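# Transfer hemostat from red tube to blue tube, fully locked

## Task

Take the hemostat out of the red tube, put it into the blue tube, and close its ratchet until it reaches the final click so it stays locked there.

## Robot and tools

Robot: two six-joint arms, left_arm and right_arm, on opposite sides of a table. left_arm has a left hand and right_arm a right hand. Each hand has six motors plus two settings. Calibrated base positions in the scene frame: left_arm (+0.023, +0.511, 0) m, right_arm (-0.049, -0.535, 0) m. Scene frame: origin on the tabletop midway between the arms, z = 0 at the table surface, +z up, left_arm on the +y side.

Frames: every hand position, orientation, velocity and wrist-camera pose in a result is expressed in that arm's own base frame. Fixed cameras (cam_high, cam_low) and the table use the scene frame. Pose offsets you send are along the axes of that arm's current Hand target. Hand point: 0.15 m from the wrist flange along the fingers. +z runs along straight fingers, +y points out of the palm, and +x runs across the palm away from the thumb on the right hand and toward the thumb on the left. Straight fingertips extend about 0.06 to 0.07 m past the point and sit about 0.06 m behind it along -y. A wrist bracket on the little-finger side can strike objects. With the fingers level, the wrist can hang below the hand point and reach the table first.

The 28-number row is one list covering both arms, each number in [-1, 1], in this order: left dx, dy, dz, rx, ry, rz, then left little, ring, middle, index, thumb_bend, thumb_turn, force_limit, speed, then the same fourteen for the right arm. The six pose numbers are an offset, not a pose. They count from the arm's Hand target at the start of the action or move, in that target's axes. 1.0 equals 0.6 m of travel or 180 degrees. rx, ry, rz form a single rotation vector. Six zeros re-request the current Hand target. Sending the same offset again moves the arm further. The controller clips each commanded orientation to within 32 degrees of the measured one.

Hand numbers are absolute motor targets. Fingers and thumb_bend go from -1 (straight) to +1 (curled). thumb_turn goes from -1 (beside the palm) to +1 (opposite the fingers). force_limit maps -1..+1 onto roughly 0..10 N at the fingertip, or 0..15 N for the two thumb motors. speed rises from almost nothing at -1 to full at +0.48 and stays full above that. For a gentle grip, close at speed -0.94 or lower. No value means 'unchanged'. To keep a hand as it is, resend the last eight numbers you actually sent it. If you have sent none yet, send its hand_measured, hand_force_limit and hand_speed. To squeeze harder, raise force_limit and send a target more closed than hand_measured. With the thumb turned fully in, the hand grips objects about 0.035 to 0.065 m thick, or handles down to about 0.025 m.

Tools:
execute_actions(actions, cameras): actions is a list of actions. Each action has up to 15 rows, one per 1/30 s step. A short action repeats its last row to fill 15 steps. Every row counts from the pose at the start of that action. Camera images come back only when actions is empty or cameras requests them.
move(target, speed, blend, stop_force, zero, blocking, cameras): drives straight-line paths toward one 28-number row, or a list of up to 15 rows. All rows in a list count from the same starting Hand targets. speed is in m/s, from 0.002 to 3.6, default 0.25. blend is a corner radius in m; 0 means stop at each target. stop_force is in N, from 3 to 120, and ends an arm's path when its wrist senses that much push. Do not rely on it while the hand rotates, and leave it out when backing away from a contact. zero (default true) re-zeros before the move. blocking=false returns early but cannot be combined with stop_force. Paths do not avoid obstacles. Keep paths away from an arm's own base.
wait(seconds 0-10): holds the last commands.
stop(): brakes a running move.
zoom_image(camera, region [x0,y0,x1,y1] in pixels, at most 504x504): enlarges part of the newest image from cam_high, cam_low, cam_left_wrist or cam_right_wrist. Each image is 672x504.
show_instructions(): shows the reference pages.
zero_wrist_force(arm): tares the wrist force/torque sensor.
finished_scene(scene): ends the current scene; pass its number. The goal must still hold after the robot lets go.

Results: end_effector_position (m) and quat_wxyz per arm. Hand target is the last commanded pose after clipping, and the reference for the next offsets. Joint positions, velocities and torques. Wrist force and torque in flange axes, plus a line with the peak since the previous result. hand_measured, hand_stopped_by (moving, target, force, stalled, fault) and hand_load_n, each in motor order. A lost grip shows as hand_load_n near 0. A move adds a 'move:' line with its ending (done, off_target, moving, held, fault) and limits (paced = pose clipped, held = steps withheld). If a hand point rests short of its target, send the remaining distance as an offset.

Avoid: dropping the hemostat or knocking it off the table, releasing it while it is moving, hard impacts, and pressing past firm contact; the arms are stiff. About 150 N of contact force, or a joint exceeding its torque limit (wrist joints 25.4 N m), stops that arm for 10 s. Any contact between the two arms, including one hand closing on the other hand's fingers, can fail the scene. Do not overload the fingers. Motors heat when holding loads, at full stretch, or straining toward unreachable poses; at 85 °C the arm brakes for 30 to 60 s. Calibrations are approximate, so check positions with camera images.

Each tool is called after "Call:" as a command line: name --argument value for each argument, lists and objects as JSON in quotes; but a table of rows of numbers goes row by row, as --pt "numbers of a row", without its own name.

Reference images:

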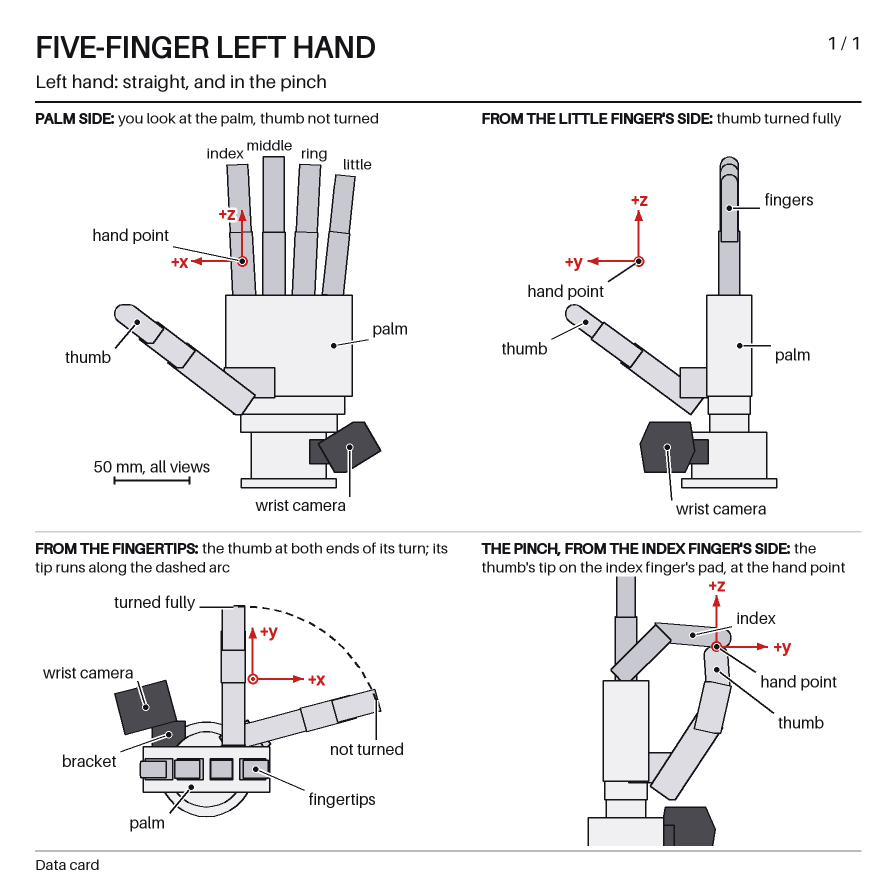

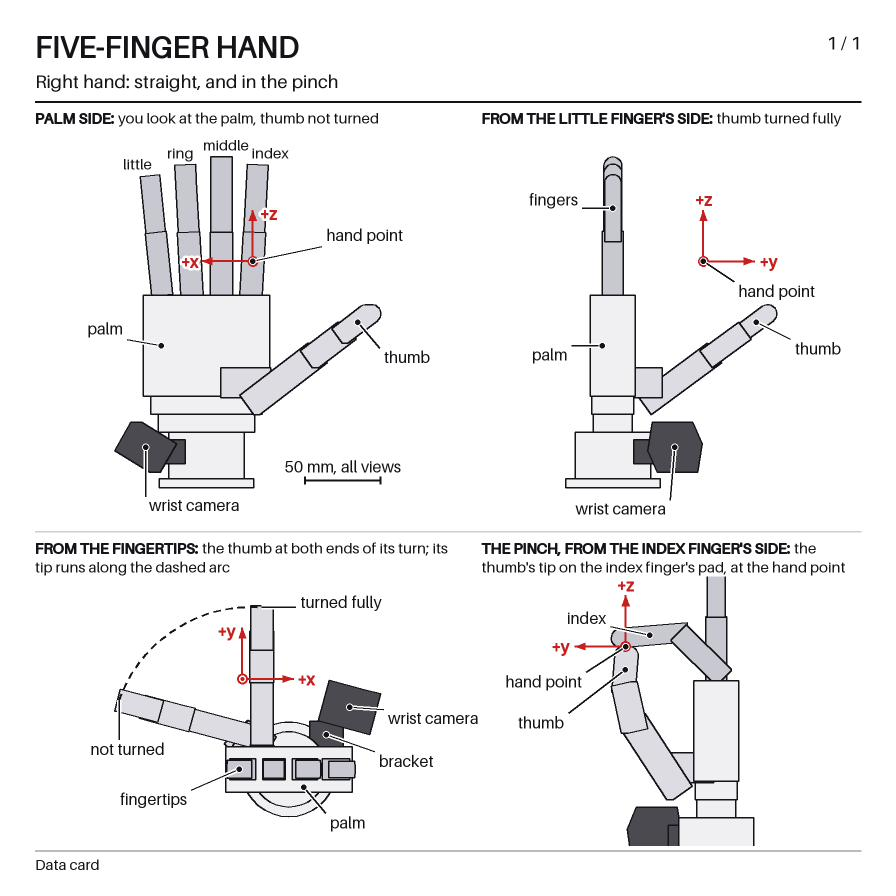

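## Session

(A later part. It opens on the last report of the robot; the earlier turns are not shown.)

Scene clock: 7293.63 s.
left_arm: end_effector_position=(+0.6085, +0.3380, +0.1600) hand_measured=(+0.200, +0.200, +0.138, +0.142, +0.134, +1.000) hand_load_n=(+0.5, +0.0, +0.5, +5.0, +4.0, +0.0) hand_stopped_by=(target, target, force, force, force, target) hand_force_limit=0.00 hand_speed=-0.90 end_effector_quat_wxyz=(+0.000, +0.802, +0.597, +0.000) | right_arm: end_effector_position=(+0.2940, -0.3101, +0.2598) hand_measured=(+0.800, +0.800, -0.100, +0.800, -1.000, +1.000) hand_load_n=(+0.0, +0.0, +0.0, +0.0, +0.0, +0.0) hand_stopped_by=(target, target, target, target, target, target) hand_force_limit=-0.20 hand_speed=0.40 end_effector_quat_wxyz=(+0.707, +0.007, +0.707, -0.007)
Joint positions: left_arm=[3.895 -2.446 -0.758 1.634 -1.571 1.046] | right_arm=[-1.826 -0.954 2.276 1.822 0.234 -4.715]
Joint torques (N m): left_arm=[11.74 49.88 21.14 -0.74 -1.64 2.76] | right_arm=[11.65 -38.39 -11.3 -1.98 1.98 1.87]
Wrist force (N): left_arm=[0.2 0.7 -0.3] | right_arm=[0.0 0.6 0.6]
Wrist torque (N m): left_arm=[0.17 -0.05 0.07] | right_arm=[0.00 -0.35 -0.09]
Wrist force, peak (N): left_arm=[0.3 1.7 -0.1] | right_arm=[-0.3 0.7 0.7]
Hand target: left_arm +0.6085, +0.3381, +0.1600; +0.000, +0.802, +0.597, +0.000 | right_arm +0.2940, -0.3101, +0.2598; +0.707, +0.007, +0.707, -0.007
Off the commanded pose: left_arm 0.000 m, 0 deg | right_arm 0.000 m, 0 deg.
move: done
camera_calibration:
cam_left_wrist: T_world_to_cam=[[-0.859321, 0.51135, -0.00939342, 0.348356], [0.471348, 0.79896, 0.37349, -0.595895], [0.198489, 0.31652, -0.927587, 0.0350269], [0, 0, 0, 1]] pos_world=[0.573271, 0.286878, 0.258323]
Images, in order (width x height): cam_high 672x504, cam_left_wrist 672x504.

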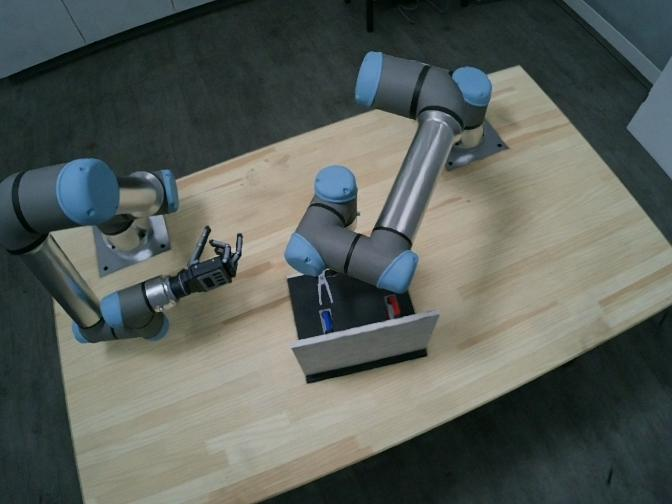

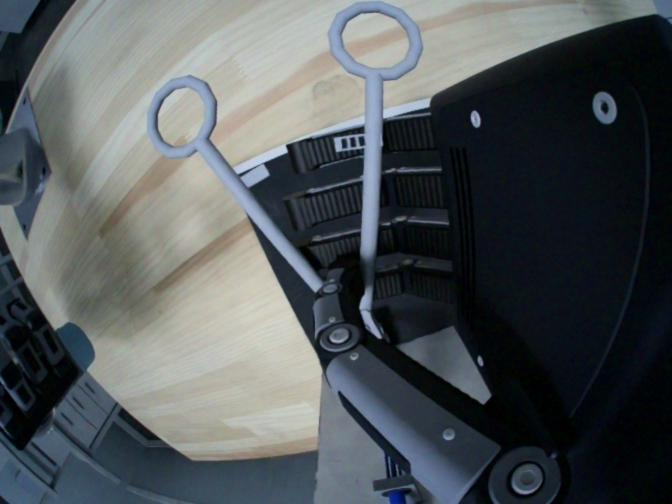

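Call:
execute_actions --actions '[]'

Call:
zoom_image --camera "cam_high" --region '[260, 200, 380, 340]'

Call:
zoom_image --camera "cam_left_wrist" --region '[120, 0, 480, 420]'

Call:
zoom_image --camera "cam_right_wrist" --region '[200, 80, 340, 220]'

Scene clock: 7368.20 s.
left_arm: end_effector_position=(+0.6085, +0.3381, +0.1600) hand_measured=(+0.200, +0.200, +0.138, +0.142, +0.134, +1.000) hand_load_n=(+0.5, +0.0, +0.0, +5.5, +4.0, +0.0) hand_stopped_by=(target, target, force, force, force, target) hand_force_limit=0.00 hand_speed=-0.90 end_effector_quat_wxyz=(+0.000, +0.802, +0.597, +0.000) | right_arm: end_effector_position=(+0.2940, -0.3101, +0.2598) hand_measured=(+0.800, +0.800, -0.100, +0.800, -1.000, +1.000) hand_load_n=(+0.0, +0.0, +0.0, +0.5, +0.0, +0.0) hand_stopped_by=(target, target, target, target, target, target) hand_force_limit=-0.20 hand_speed=0.40 end_effector_quat_wxyz=(+0.707, +0.007, +0.707, -0.007)
Joint positions: left_arm=[3.895 -2.446 -0.758 1.634 -1.571 1.046] | right_arm=[-1.826 -0.954 2.276 1.822 0.234 -4.715]
Joint velocities: within noise
Joint torques (N m): left_arm=[11.93 47.69 28.16 -4.14 -1.74 2.41] | right_arm=[11.97 -37.89 -5.13 -1.93 2.11 1.81]
Motor temperatures (°C): left_arm=[24 34 28 33 29 32] | right_arm=[24 28 28 31 33 29]
Wrist force (N): left_arm=[0.6 0.8 -0.3] | right_arm=[0.1 0.5 0.6]
Wrist torque (N m): left_arm=[0.18 -0.10 0.07] | right_arm=[-0.01 -0.37 -0.09]
Wrist force, peak (N): left_arm=[0.8 0.8 -0.2] | right_arm=[-0.2 0.6 0.8]
Hand target: left_arm +0.6085, +0.3381, +0.1600; +0.000, +0.802, +0.597, +0.000 | right_arm +0.2940, -0.3101, +0.2598; +0.707, +0.007, +0.707, -0.007
Off the commanded pose: left_arm 0.000 m, 0 deg | right_arm 0.000 m, 0 deg.
camera_calibration:
cam_left_wrist: T_world_to_cam=[[-0.859372, 0.511265, -0.00937961, 0.348356], [0.47125, 0.798967, 0.373597, -0.595986], [0.198501, 0.316639, -0.927544, 0.035036], [0, 0, 0, 1]] pos_world=[0.573271, 0.286977, 0.258424]
cam_right_wrist: T_world_to_cam=[[0.012311, 0.960315, -0.278647, 0.361442], [-0.417096, 0.258199, 0.871415, -0.00937597], [0.908779, 0.105495, 0.403722, -0.229423], [0, 0, 0, 1]] pos_world=[0.200135, -0.320475, 0.201509]

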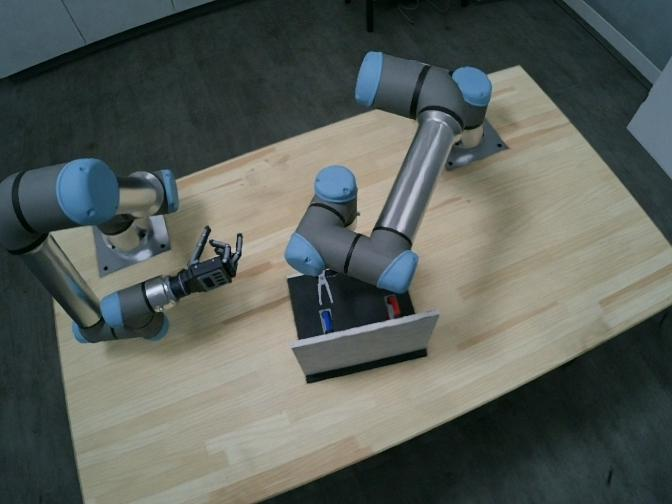

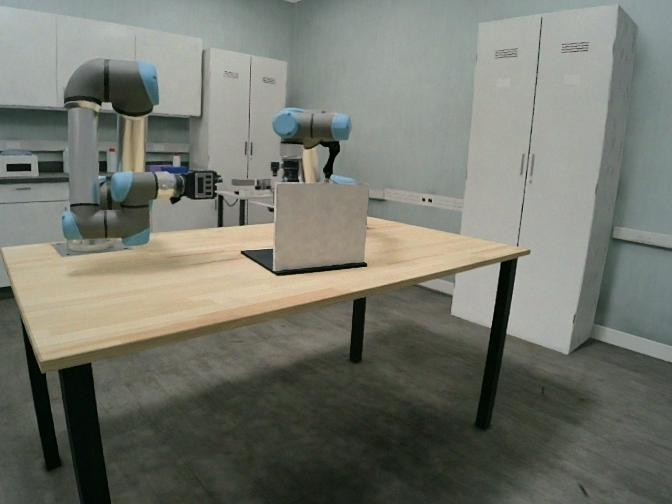

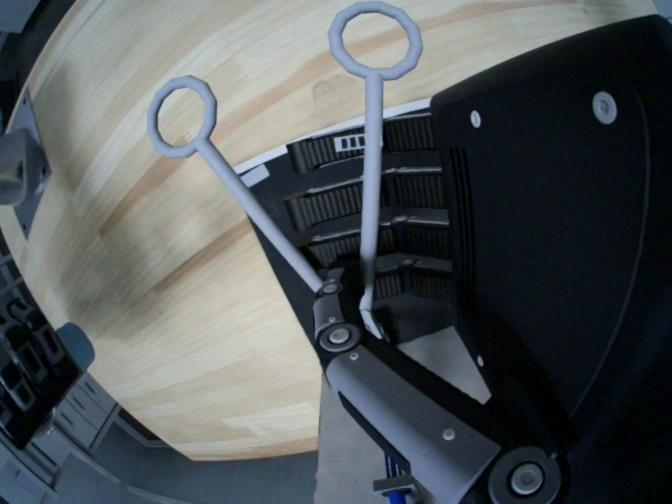

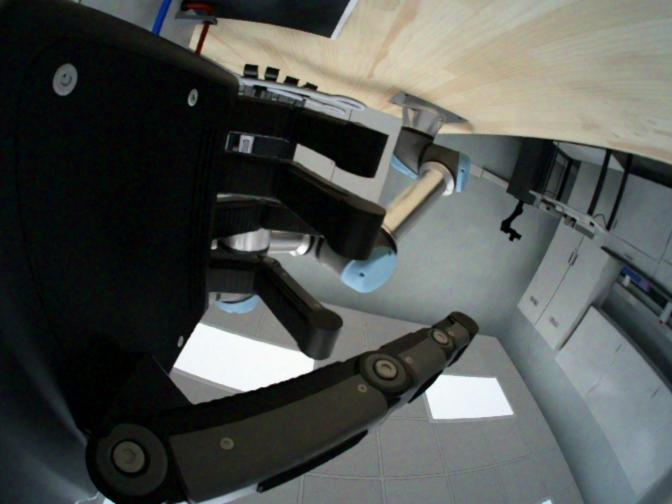

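Scaled by 3.600 from the camera's 672x504 image, which has a finer 960x720 frame.

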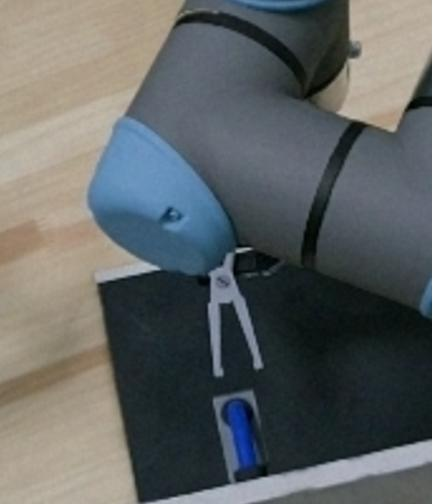

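Scaled by 1.200 from the camera's 672x504 image, which has a finer 960x720 frame.

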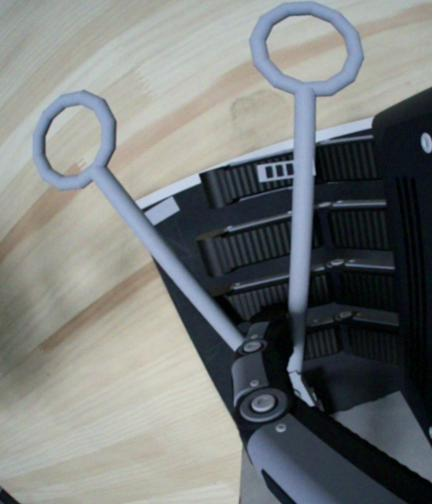

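Scaled by 3.600 from the camera's 672x504 image, which has a finer 960x720 frame.

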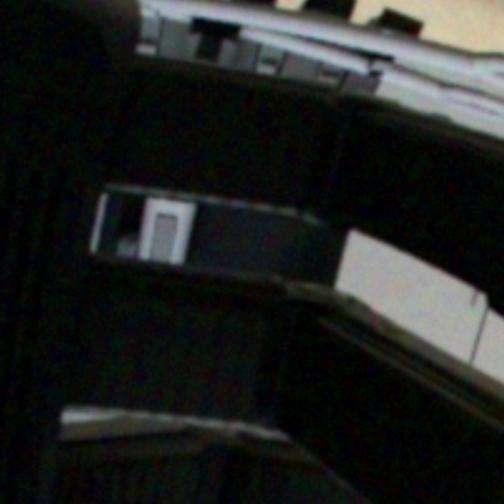

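Call:
zoom_image --camera "cam_left_wrist" --region '[330, 404, 480, 504]'

Call:
zoom_image --camera "cam_high" --region '[300, 260, 360, 340]'

Scaled by 3.360 from the camera's 672x504 image, which has a finer 960x720 frame.

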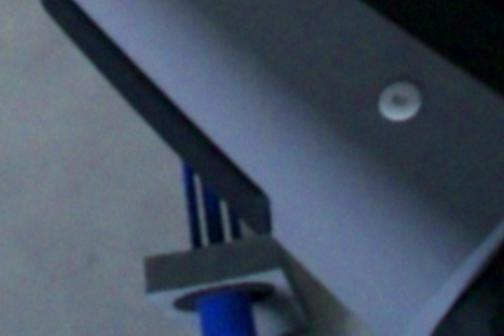

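Scaled by 6.300 from the camera's 672x504 image, which has a finer 960x720 frame.

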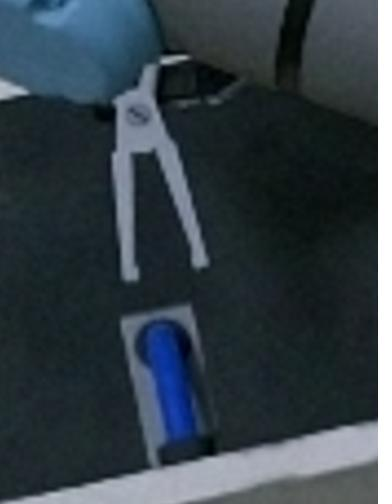

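Call:
move --target '[0.0417, 0.0033, 0, 0, 0, 0, 0.2, 0.2, 0.2, 0.2, 0.138, 1, 0.0, -0.9, 0, 0, 0, 0, 0, 0, 0.8, 0.8, -0.1, 0.8, -1, 1, -0.2, 0.4]' --speed 0.03 --stop_force 8 --cameras '["cam_high", "cam_left_wrist"]'

Call:
zoom_image --camera "cam_high" --region '[300, 260, 360, 340]'

Call:
zoom_image --camera "cam_left_wrist" --region '[330, 304, 480, 504]'

Scene clock: 7521.87 s.
left_arm: end_effector_position=(+0.6176, +0.3615, +0.1600) hand_measured=(+0.200, +0.200, +0.138, +0.142, +0.134, +1.000) hand_load_n=(+0.5, +0.0, +0.0, +5.0, +4.0, +0.0) hand_stopped_by=(target, target, force, force, force, target) hand_force_limit=0.00 hand_speed=-0.90 end_effector_quat_wxyz=(+0.000, +0.802, +0.597, +0.000) | right_arm: end_effector_position=(+0.2940, -0.3101, +0.2598) hand_measured=(+0.800, +0.800, -0.100, +0.800, -1.000, +1.000) hand_load_n=(+0.0, +0.0, +0.0, +0.0, +0.0, +0.0) hand_stopped_by=(target, target, target, target, target, target) hand_force_limit=-0.20 hand_speed=0.40 end_effector_quat_wxyz=(+0.707, +0.007, +0.707, -0.007)
Joint positions: left_arm=[3.912 -2.522 -0.617 1.569 -1.571 1.063] | right_arm=[-1.826 -0.954 2.276 1.822 0.234 -4.715]
Joint torques (N m): left_arm=[-13.48 60.31 5.55 -0.11 -1.77 -2.68] | right_arm=[9.7 -37.69 -0.91 -1.96 2.16 1.94]
Wrist force (N): left_arm=[0.5 0.8 0.0] | right_arm=[-0.2 0.3 0.5]
Wrist torque (N m): left_arm=[0.16 -0.07 -0.02] | right_arm=[-0.03 -0.32 -0.11]
Wrist force, peak (N): left_arm=[0.7 1.0 0.0] | right_arm=[-0.3 0.7 0.8]
Hand target: left_arm +0.6176, +0.3615, +0.1600; +0.000, +0.802, +0.597, +0.000 | right_arm +0.2940, -0.3101, +0.2598; +0.707, +0.007, +0.707, -0.007
Off the commanded pose: left_arm 0.000 m, 0 deg | right_arm 0.000 m, 0 deg.
move: done
camera_calibration:
cam_left_wrist: T_world_to_cam=[[-0.859372, 0.511265, -0.00937961, 0.344212], [0.47125, 0.798967, 0.373597, -0.61897], [0.198501, 0.316639, -0.927544, 0.0258203], [0, 0, 0, 1]] pos_world=[0.582371, 0.310377, 0.258424]
Images, in order (width x height): cam_high 672x504, cam_left_wrist 672x504.

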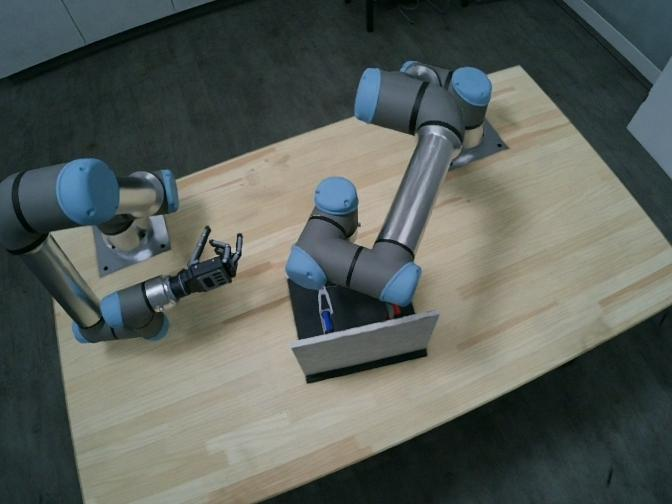

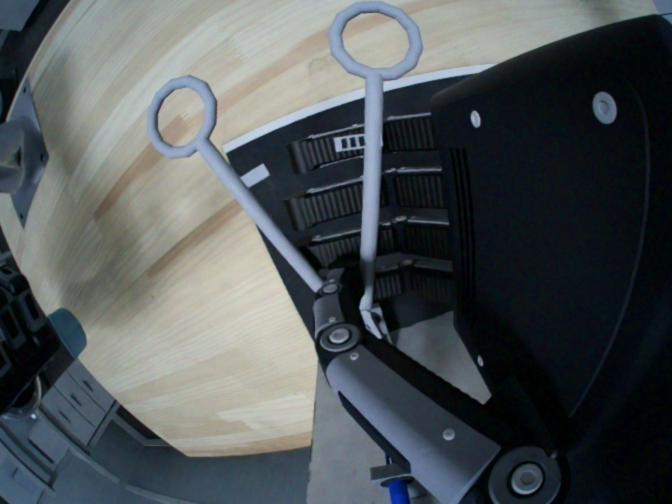

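Scaled by 6.300 from the camera's 672x504 image, which has a finer 960x720 frame.

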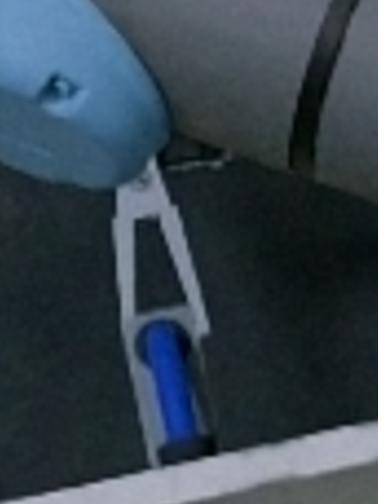

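Scaled by 2.520 from the camera's 672x504 image, which has a finer 960x720 frame.

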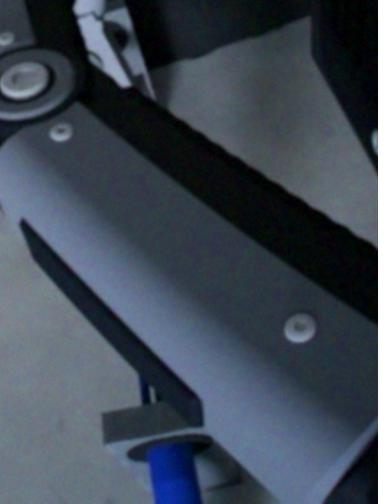

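Call:
move --target '[0.0417, 0.0, 0, 0, 0, 0, 0.2, 0.2, 0.2, 0.2, 0.138, 1, 0.0, -0.9, 0, 0, 0, 0, 0, 0, 0.8, 0.8, -0.1, 0.8, -1, 1, -0.2, 0.4]' --speed 0.02 --stop_force 7 --cameras '["cam_high", "cam_left_wrist"]'

Call:
zoom_image --camera "cam_high" --region '[300, 260, 360, 340]'

Call:
zoom_image --camera "cam_left_wrist" --region '[330, 304, 480, 504]'

Scene clock: 7567.63 s.
left_arm: end_effector_position=(+0.6248, +0.3854, +0.1601) hand_measured=(+0.200, +0.200, +0.138, +0.142, +0.134, +1.000) hand_load_n=(+0.5, +0.0, +0.0, +5.0, +4.0, +0.0) hand_stopped_by=(target, target, force, force, force, target) hand_force_limit=0.00 hand_speed=-0.90 end_effector_quat_wxyz=(+0.000, +0.802, +0.597, +0.000) | right_arm: end_effector_position=(+0.2940, -0.3101, +0.2598) hand_measured=(+0.800, +0.800, -0.100, +0.800, -1.000, +1.000) hand_load_n=(+0.0, +0.0, +0.0, +0.0, +0.0, +0.0) hand_stopped_by=(target, target, target, target, target, target) hand_force_limit=-0.20 hand_speed=0.40 end_effector_quat_wxyz=(+0.707, +0.007, +0.707, -0.007)
Joint positions: left_arm=[3.931 -2.613 -0.443 1.486 -1.571 1.081] | right_arm=[-1.826 -0.954 2.276 1.822 0.234 -4.715]
Joint torques (N m): left_arm=[-13.74 62.9 6.26 -0.24 -1.71 -2.63] | right_arm=[8.16 -34.74 0.15 -1.97 2.21 1.92]
Wrist force (N): left_arm=[0.4 0.2 -0.5] | right_arm=[-0.2 0.3 0.7]
Wrist torque (N m): left_arm=[0.13 -0.07 0.02] | right_arm=[-0.04 -0.33 -0.11]
Wrist force, peak (N): left_arm=[0.8 0.9 0.2] | right_arm=[-0.1 0.6 0.9]
Hand target: left_arm +0.6248, +0.3854, +0.1601; +0.000, +0.802, +0.597, +0.000 | right_arm +0.2940, -0.3101, +0.2598; +0.707, +0.007, +0.707, -0.007
Off the commanded pose: left_arm 0.000 m, 0 deg | right_arm 0.000 m, 0 deg.
move: done
camera_calibration:
cam_left_wrist: T_world_to_cam=[[-0.859372, 0.511265, -0.00937961, 0.338129], [0.47125, 0.798967, 0.373597, -0.641538], [0.198501, 0.316639, -0.927544, 0.0167917], [0, 0, 0, 1]] pos_world=[0.589571, 0.334377, 0.258424]
Images, in order (width x height): cam_high 672x504, cam_left_wrist 672x504.

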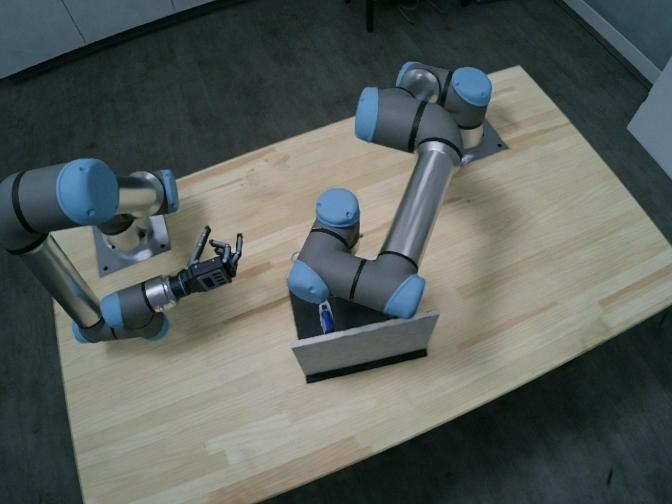

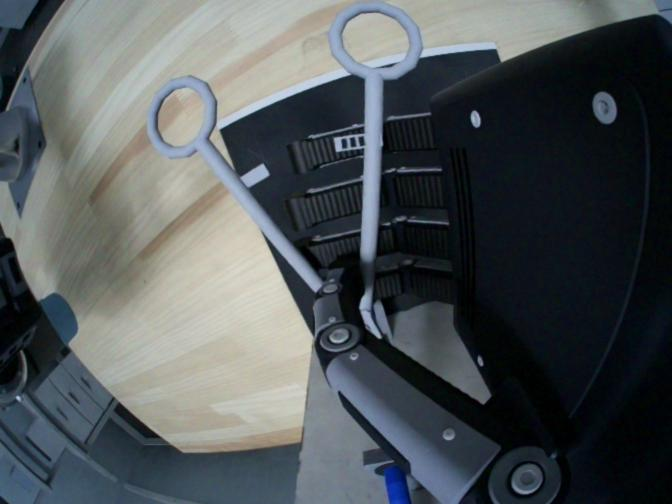

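Scaled by 6.300 from the camera's 672x504 image, which has a finer 960x720 frame.

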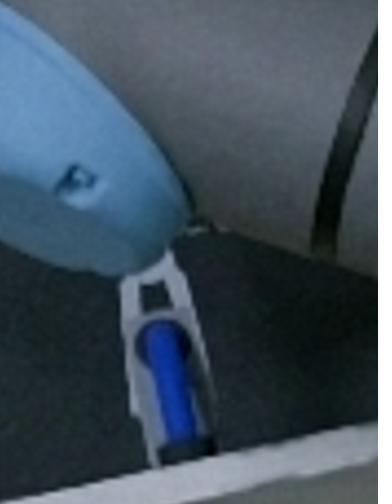

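Scaled by 2.520 from the camera's 672x504 image, which has a finer 960x720 frame.

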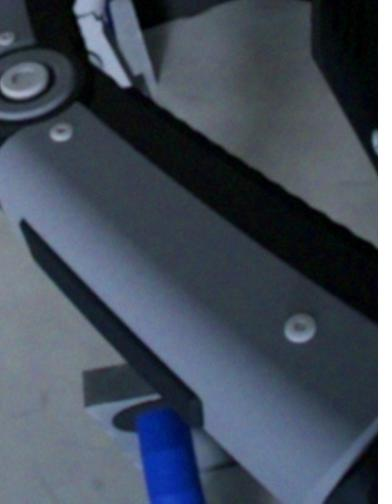

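Call:
move --target '[0.0067, 0.0, 0, 0, 0, 0, 0.2, 0.2, 0.2, 0.2, 0.138, 1, 0.0, -0.9, 0.1238, -0.0195, 0.0087, 0, 0, 0, 0.8, 0.8, -0.1, 0.8, -1, 1, -0.2, 0.4]' --speed 0.04 --stop_force 8 --cameras '["cam_high", "cam_left_wrist", "cam_right_wrist"]'

Call:
zoom_image --camera "cam_right_wrist" --region '[200, 80, 340, 220]'

Call:
zoom_image --camera "cam_left_wrist" --region '[0, 0, 400, 360]'

Scene clock: 7638.03 s.
left_arm: end_effector_position=(+0.6259, +0.3893, +0.1601) hand_measured=(+0.200, +0.200, +0.138, +0.142, +0.134, +1.000) hand_load_n=(+0.5, +0.0, +0.0, +5.0, +4.5, +0.0) hand_stopped_by=(target, target, force, force, force, target) hand_force_limit=0.00 hand_speed=-0.90 end_effector_quat_wxyz=(+0.000, +0.802, +0.597, +0.000) | right_arm: end_effector_position=(+0.2989, -0.3216, +0.1878) hand_measured=(+0.800, +0.800, -0.100, +0.800, -1.000, +1.000) hand_load_n=(+0.0, +0.0, +0.0, +0.0, +0.0, -0.5) hand_stopped_by=(target, target, target, target, target, target) hand_force_limit=-0.20 hand_speed=0.40 end_effector_quat_wxyz=(+0.707, +0.008, +0.707, -0.007)
Joint positions: left_arm=[3.934 -2.631 -0.408 1.469 -1.571 1.084] | right_arm=[-1.804 -0.734 2.204 1.675 0.213 -4.715]
Joint torques (N m): left_arm=[8.99 58.4 7.58 -1.9 -0.66 1.92] | right_arm=[0.11 -32.24 -1.25 0.17 0.04 0.03]
Wrist force (N): left_arm=[0.2 0.4 -0.4] | right_arm=[-0.1 0.7 0.7]
Wrist torque (N m): left_arm=[0.16 -0.04 0.00] | right_arm=[0.01 -0.33 -0.08]
Wrist force, peak (N): left_arm=[0.2 0.9 0.0] | right_arm=[-1.1 0.5 0.6]
Hand target: left_arm +0.6260, +0.3893, +0.1601; +0.000, +0.802, +0.597, +0.000 | right_arm +0.2989, -0.3216, +0.1878; +0.707, +0.008, +0.707, -0.007 (not the last commanded pose)
Off the commanded pose: left_arm 0.000 m, 0 deg | right_arm 0.002 m, 0 deg.
FORCE FAULT: contact force on the right arm reached its limit, and that arm stopped. The contact can be on any part of that arm, not only on its tool. That arm's remaining commands of this call were not run. That arm is still stopped at the end of this call. That arm stays stopped for about 9 more seconds. Until then a move that you send moves the other arm only, and its call returns only when the move has ended. Once the stop has ended, the next robot result says so. If the stop ends while you think or write, that arm runs what you send next, counted from a new Hand target: where the arm stands when the stop ends. While its stop runs, that arm, its gripper or tool too, takes no new command. Until it ends, the stop uses up actions while you think or wait. An arm that is not stopped still takes commands.
move: fault (right_arm)
camera_calibration:
cam_left_wrist: T_world_to_cam=[[-0.859372, 0.511265, -0.00937961, 0.337132], [0.47125, 0.798967, 0.373597, -0.645093], [0.198501, 0.316639, -0.927544, 0.0153701], [0, 0, 0, 1]] pos_world=[0.590671, 0.338177, 0.258424]
cam_right_wrist: T_world_to_cam=[[0.0122819, 0.960584, -0.277717, 0.352216], [-0.417317, 0.257317, 0.87157, 0.0581694], [0.908678, 0.105191, 0.404029, -0.203686], [0, 0, 0, 1]] pos_world=[0.205034, -0.331876, 0.129413]
Images, in order (width x height): cam_high 672x504, cam_left_wrist 672x504, cam_right_wrist 672x504.

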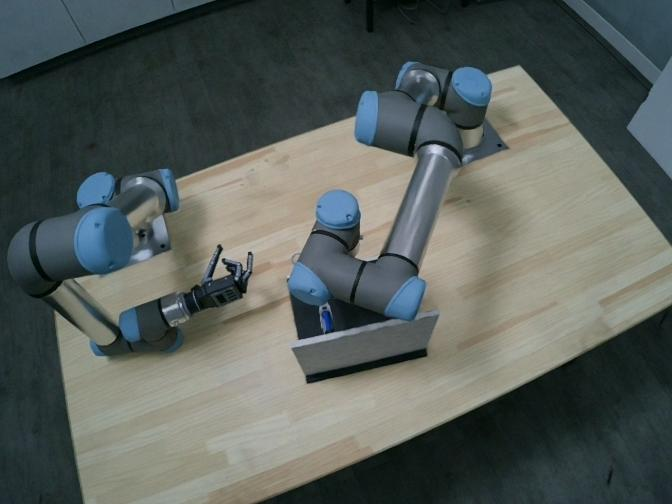

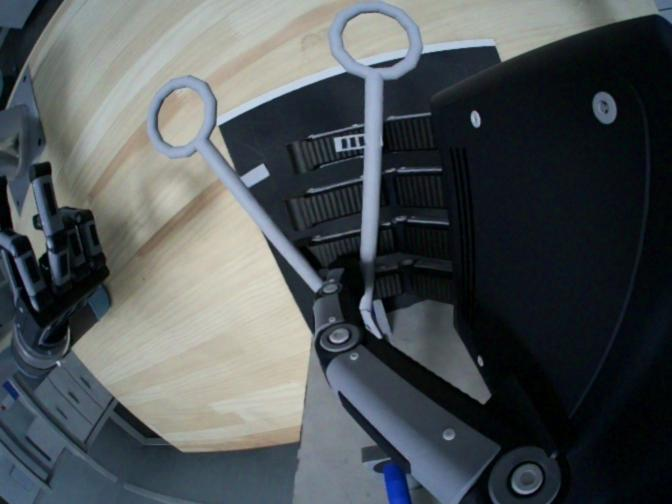

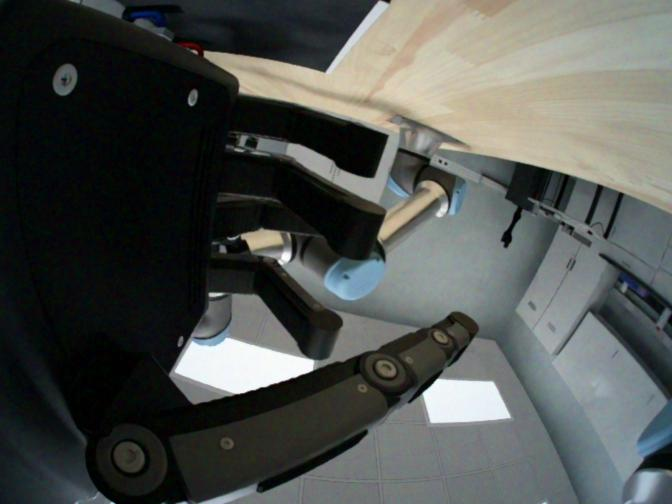

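Scaled by 3.600 from the camera's 672x504 image, which has a finer 960x720 frame.

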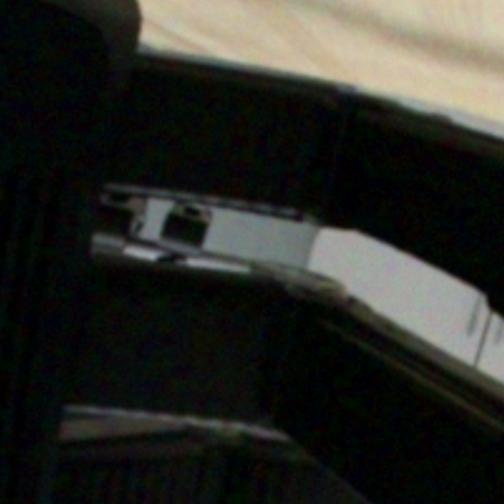

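Scaled by 1.260 from the camera's 672x504 image, which has a finer 960x720 frame.

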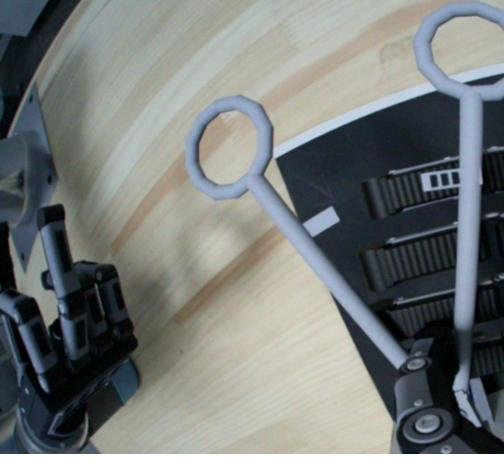

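Call:
wait --seconds 4 --cameras '["cam_low", "cam_high"]'

Call:
zoom_image --camera "cam_low" --region '[40, 140, 260, 280]'

Call:
zoom_image --camera "cam_high" --region '[60, 220, 280, 380]'

Scene clock: 7668.30 s.
left_arm: end_effector_position=(+0.6260, +0.3893, +0.1601) hand_measured=(+0.200, +0.200, +0.138, +0.142, +0.134, +1.000) hand_load_n=(+0.5, +0.0, +0.0, +5.0, +4.0, +0.0) hand_stopped_by=(target, target, force, force, force, target) hand_force_limit=0.00 hand_speed=-0.90 end_effector_quat_wxyz=(+0.000, +0.802, +0.597, +0.000) | right_arm: end_effector_position=(+0.2989, -0.3216, +0.1878) hand_measured=(+0.800, +0.800, -0.100, +0.800, -1.000, +1.000) hand_load_n=(+0.0, +0.0, +0.5, +0.0, +0.0, +0.0) hand_stopped_by=(target, target, target, target, target, target) hand_force_limit=-0.20 hand_speed=0.40 end_effector_quat_wxyz=(+0.707, +0.008, +0.707, -0.007)
Joint positions: left_arm=[3.934 -2.631 -0.408 1.469 -1.571 1.084] | right_arm=[-1.804 -0.734 2.204 1.675 0.213 -4.715]
Joint torques (N m): left_arm=[-11.18 59.69 6.71 -0.26 0.6 -2.3] | right_arm=[1.95 -32.64 -1.4 0.23 0.07 0.15]
Wrist force (N): left_arm=[0.3 0.4 -0.3] | right_arm=[-0.1 0.5 0.6]
Wrist torque (N m): left_arm=[0.15 -0.05 0.00] | right_arm=[-0.01 -0.34 -0.08]
Wrist force, peak (N): left_arm=[0.5 0.8 -0.3] | right_arm=[0.0 0.9 0.7]
Hand target: left_arm +0.6260, +0.3893, +0.1601; +0.000, +0.802, +0.597, +0.000 | right_arm +0.2989, -0.3216, +0.1878; +0.707, +0.008, +0.707, -0.007 (not the last commanded pose)
Off the commanded pose: left_arm 0.000 m, 0 deg | right_arm 0.002 m, 0 deg.
FORCE FAULT, CONTINUED: the right arm's stop, for the force fault that an earlier result reported, is over. The rest of the stop counts as 19 of the actions that you can send in this scene. That arm's target is now where it stood when the stop ended, not its last command. That arm accepts commands again.
wait: 4.00 s; at rest from the start
Images, in order (width x height): cam_high 672x504, cam_low 672x504.

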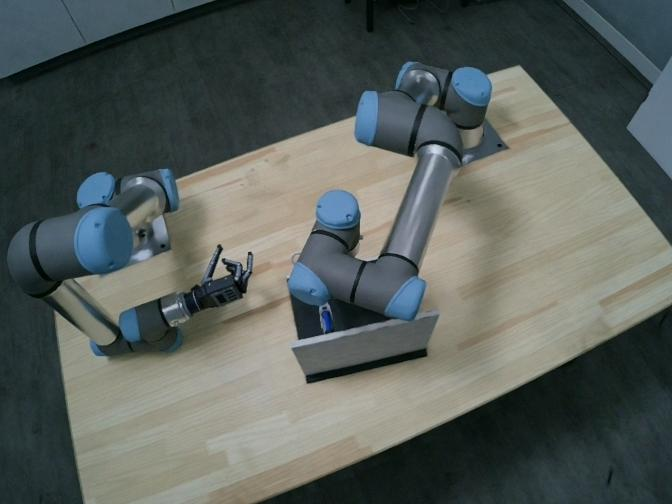

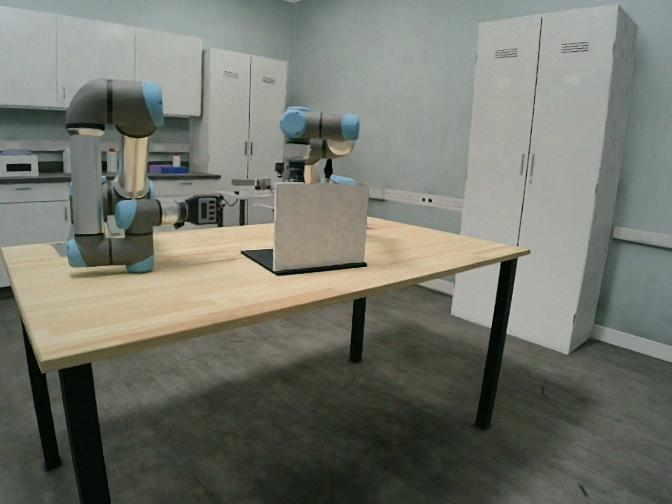

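Scaled by 2.291 from the camera's 672x504 image, which has a finer 960x720 frame.

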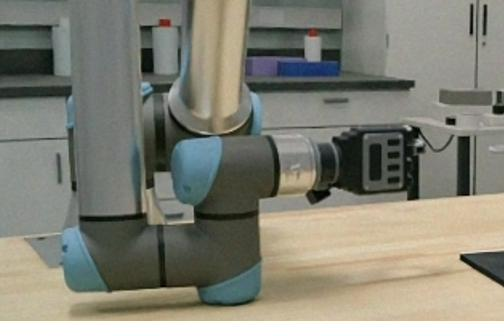

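Scaled by 2.291 from the camera's 672x504 image, which has a finer 960x720 frame.

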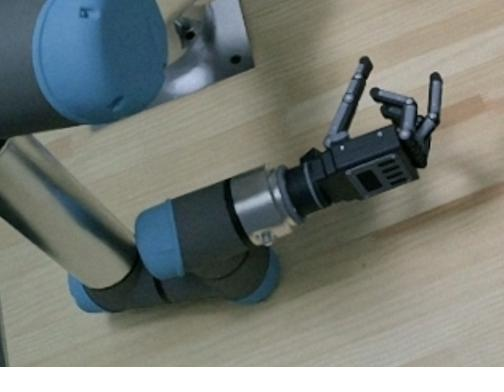

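Call:
move --pt "0 0 0 0 0 0 0.2 0.2 0.2 0.2 0.138 1 0.0 -0.9 -0.02 0 0 0 0 0 0.8 0.8 -0.1 0.8 -1 1 -0.2 0.4" --pt "0 0 0 0 0 0 0.2 0.2 0.2 0.2 0.138 1 0.0 -0.9 -0.02 0.0023 0.1167 0 0 0 0.8 0.8 -0.1 0.8 -1 1 -0.2 0.4" --speed 0.05 --blend 0.003 --cameras '["cam_low", "cam_left_wrist", "cam_right_wrist"]'

Call:
zoom_image --camera "cam_right_wrist" --region '[200, 80, 340, 220]'

Call:
zoom_image --camera "cam_left_wrist" --region '[0, 0, 400, 360]'

Call:
zoom_image --camera "cam_low" --region '[60, 140, 340, 280]'

Scene clock: 7715.27 s.
left_arm: end_effector_position=(+0.6260, +0.3893, +0.1601) hand_measured=(+0.200, +0.200, +0.138, +0.142, +0.134, +1.000) hand_load_n=(+0.5, +0.0, +0.5, +5.5, +4.0, +0.0) hand_stopped_by=(target, target, force, force, force, target) hand_force_limit=0.00 hand_speed=-0.90 end_effector_quat_wxyz=(+0.000, +0.802, +0.597, +0.000) | right_arm: end_effector_position=(+0.3690, -0.3216, +0.1998) hand_measured=(+0.800, +0.800, -0.100, +0.800, -1.000, +1.000) hand_load_n=(+0.0, +0.0, +0.0, +0.0, +0.0, -0.5) hand_stopped_by=(target, target, target, target, target, target) hand_force_limit=-0.20 hand_speed=0.40 end_effector_quat_wxyz=(+0.707, +0.008, +0.707, -0.007)
Joint positions: left_arm=[3.934 -2.631 -0.408 1.469 -1.571 1.084] | right_arm=[-1.613 -0.764 2.175 1.752 0.021 -4.733]
Joint torques (N m): left_arm=[-10.7 60.34 6.43 -0.36 0.52 -2.22] | right_arm=[-9.07 -43.83 6.16 1.11 1.62 -0.17]
Wrist force (N): left_arm=[0.4 0.6 -0.1] | right_arm=[-0.2 0.5 0.8]
Wrist torque (N m): left_arm=[0.17 -0.05 0.00] | right_arm=[-0.02 -0.33 -0.02]
Wrist force, peak (N): left_arm=[0.6 0.7 -0.3] | right_arm=[-0.2 0.7 1.3]
Hand target: left_arm +0.6260, +0.3893, +0.1601; +0.000, +0.802, +0.597, +0.000 | right_arm +0.3690, -0.3217, +0.1999; +0.707, +0.008, +0.707, -0.007
Off the commanded pose: left_arm 0.000 m, 0 deg | right_arm 0.000 m, 0 deg.
move: done
camera_calibration:
cam_left_wrist: T_world_to_cam=[[-0.859372, 0.511265, -0.00937961, 0.337132], [0.47125, 0.798967, 0.373597, -0.645093], [0.198501, 0.316639, -0.927544, 0.0153701], [0, 0, 0, 1]] pos_world=[0.590671, 0.338177, 0.258424]
cam_right_wrist: T_world_to_cam=[[0.0121442, 0.960614, -0.277621, 0.354846], [-0.417044, 0.257207, 0.871733, 0.076769], [0.908805, 0.105194, 0.403742, -0.272256], [0, 0, 0, 1]] pos_world=[0.275134, -0.331976, 0.141512]
Images, in order (width x height): cam_low 672x504, cam_left_wrist 672x504, cam_right_wrist 672x504.

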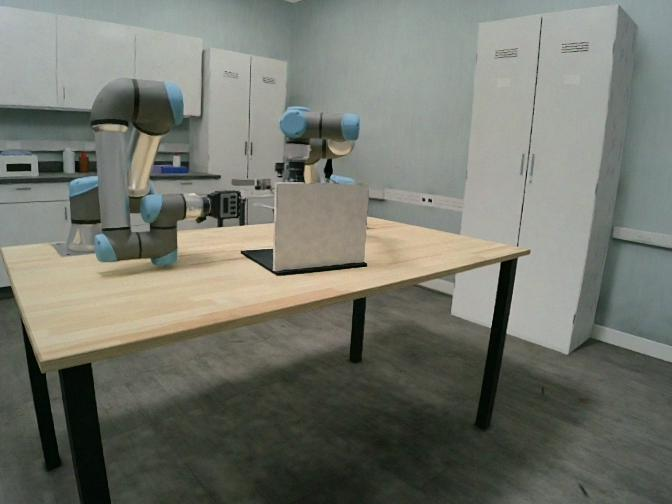

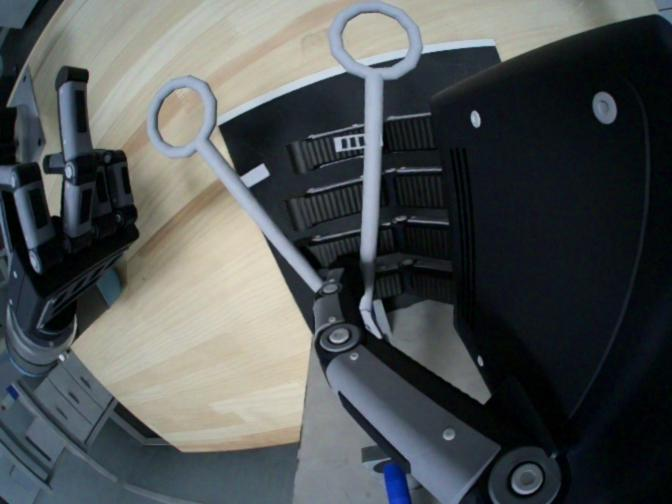

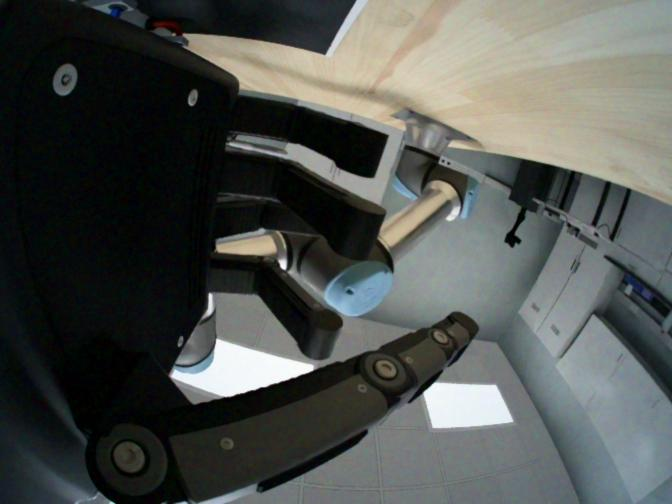

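Scaled by 3.600 from the camera's 672x504 image, which has a finer 960x720 frame.

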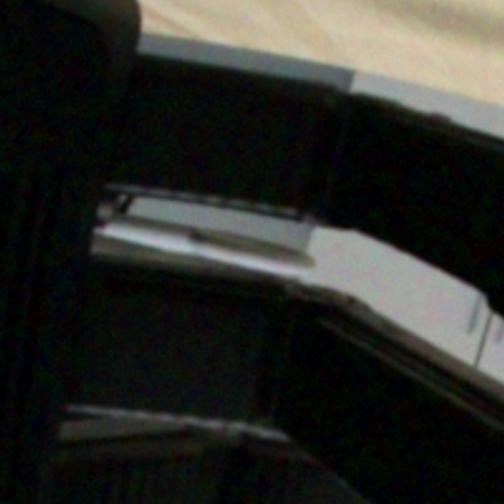

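Scaled by 1.260 from the camera's 672x504 image, which has a finer 960x720 frame.

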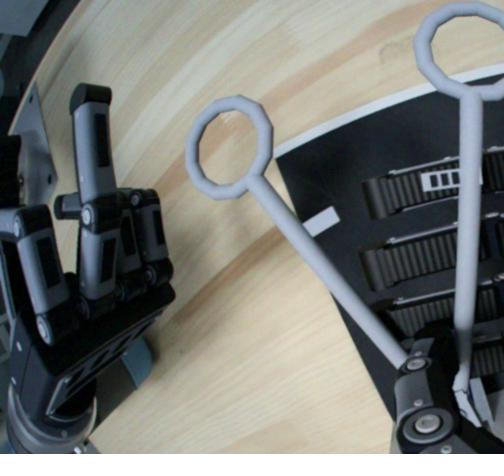

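Scaled by 1.800 from the camera's 672x504 image, which has a finer 960x720 frame.

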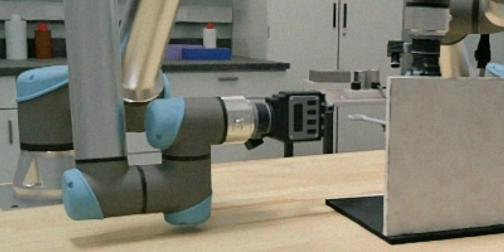

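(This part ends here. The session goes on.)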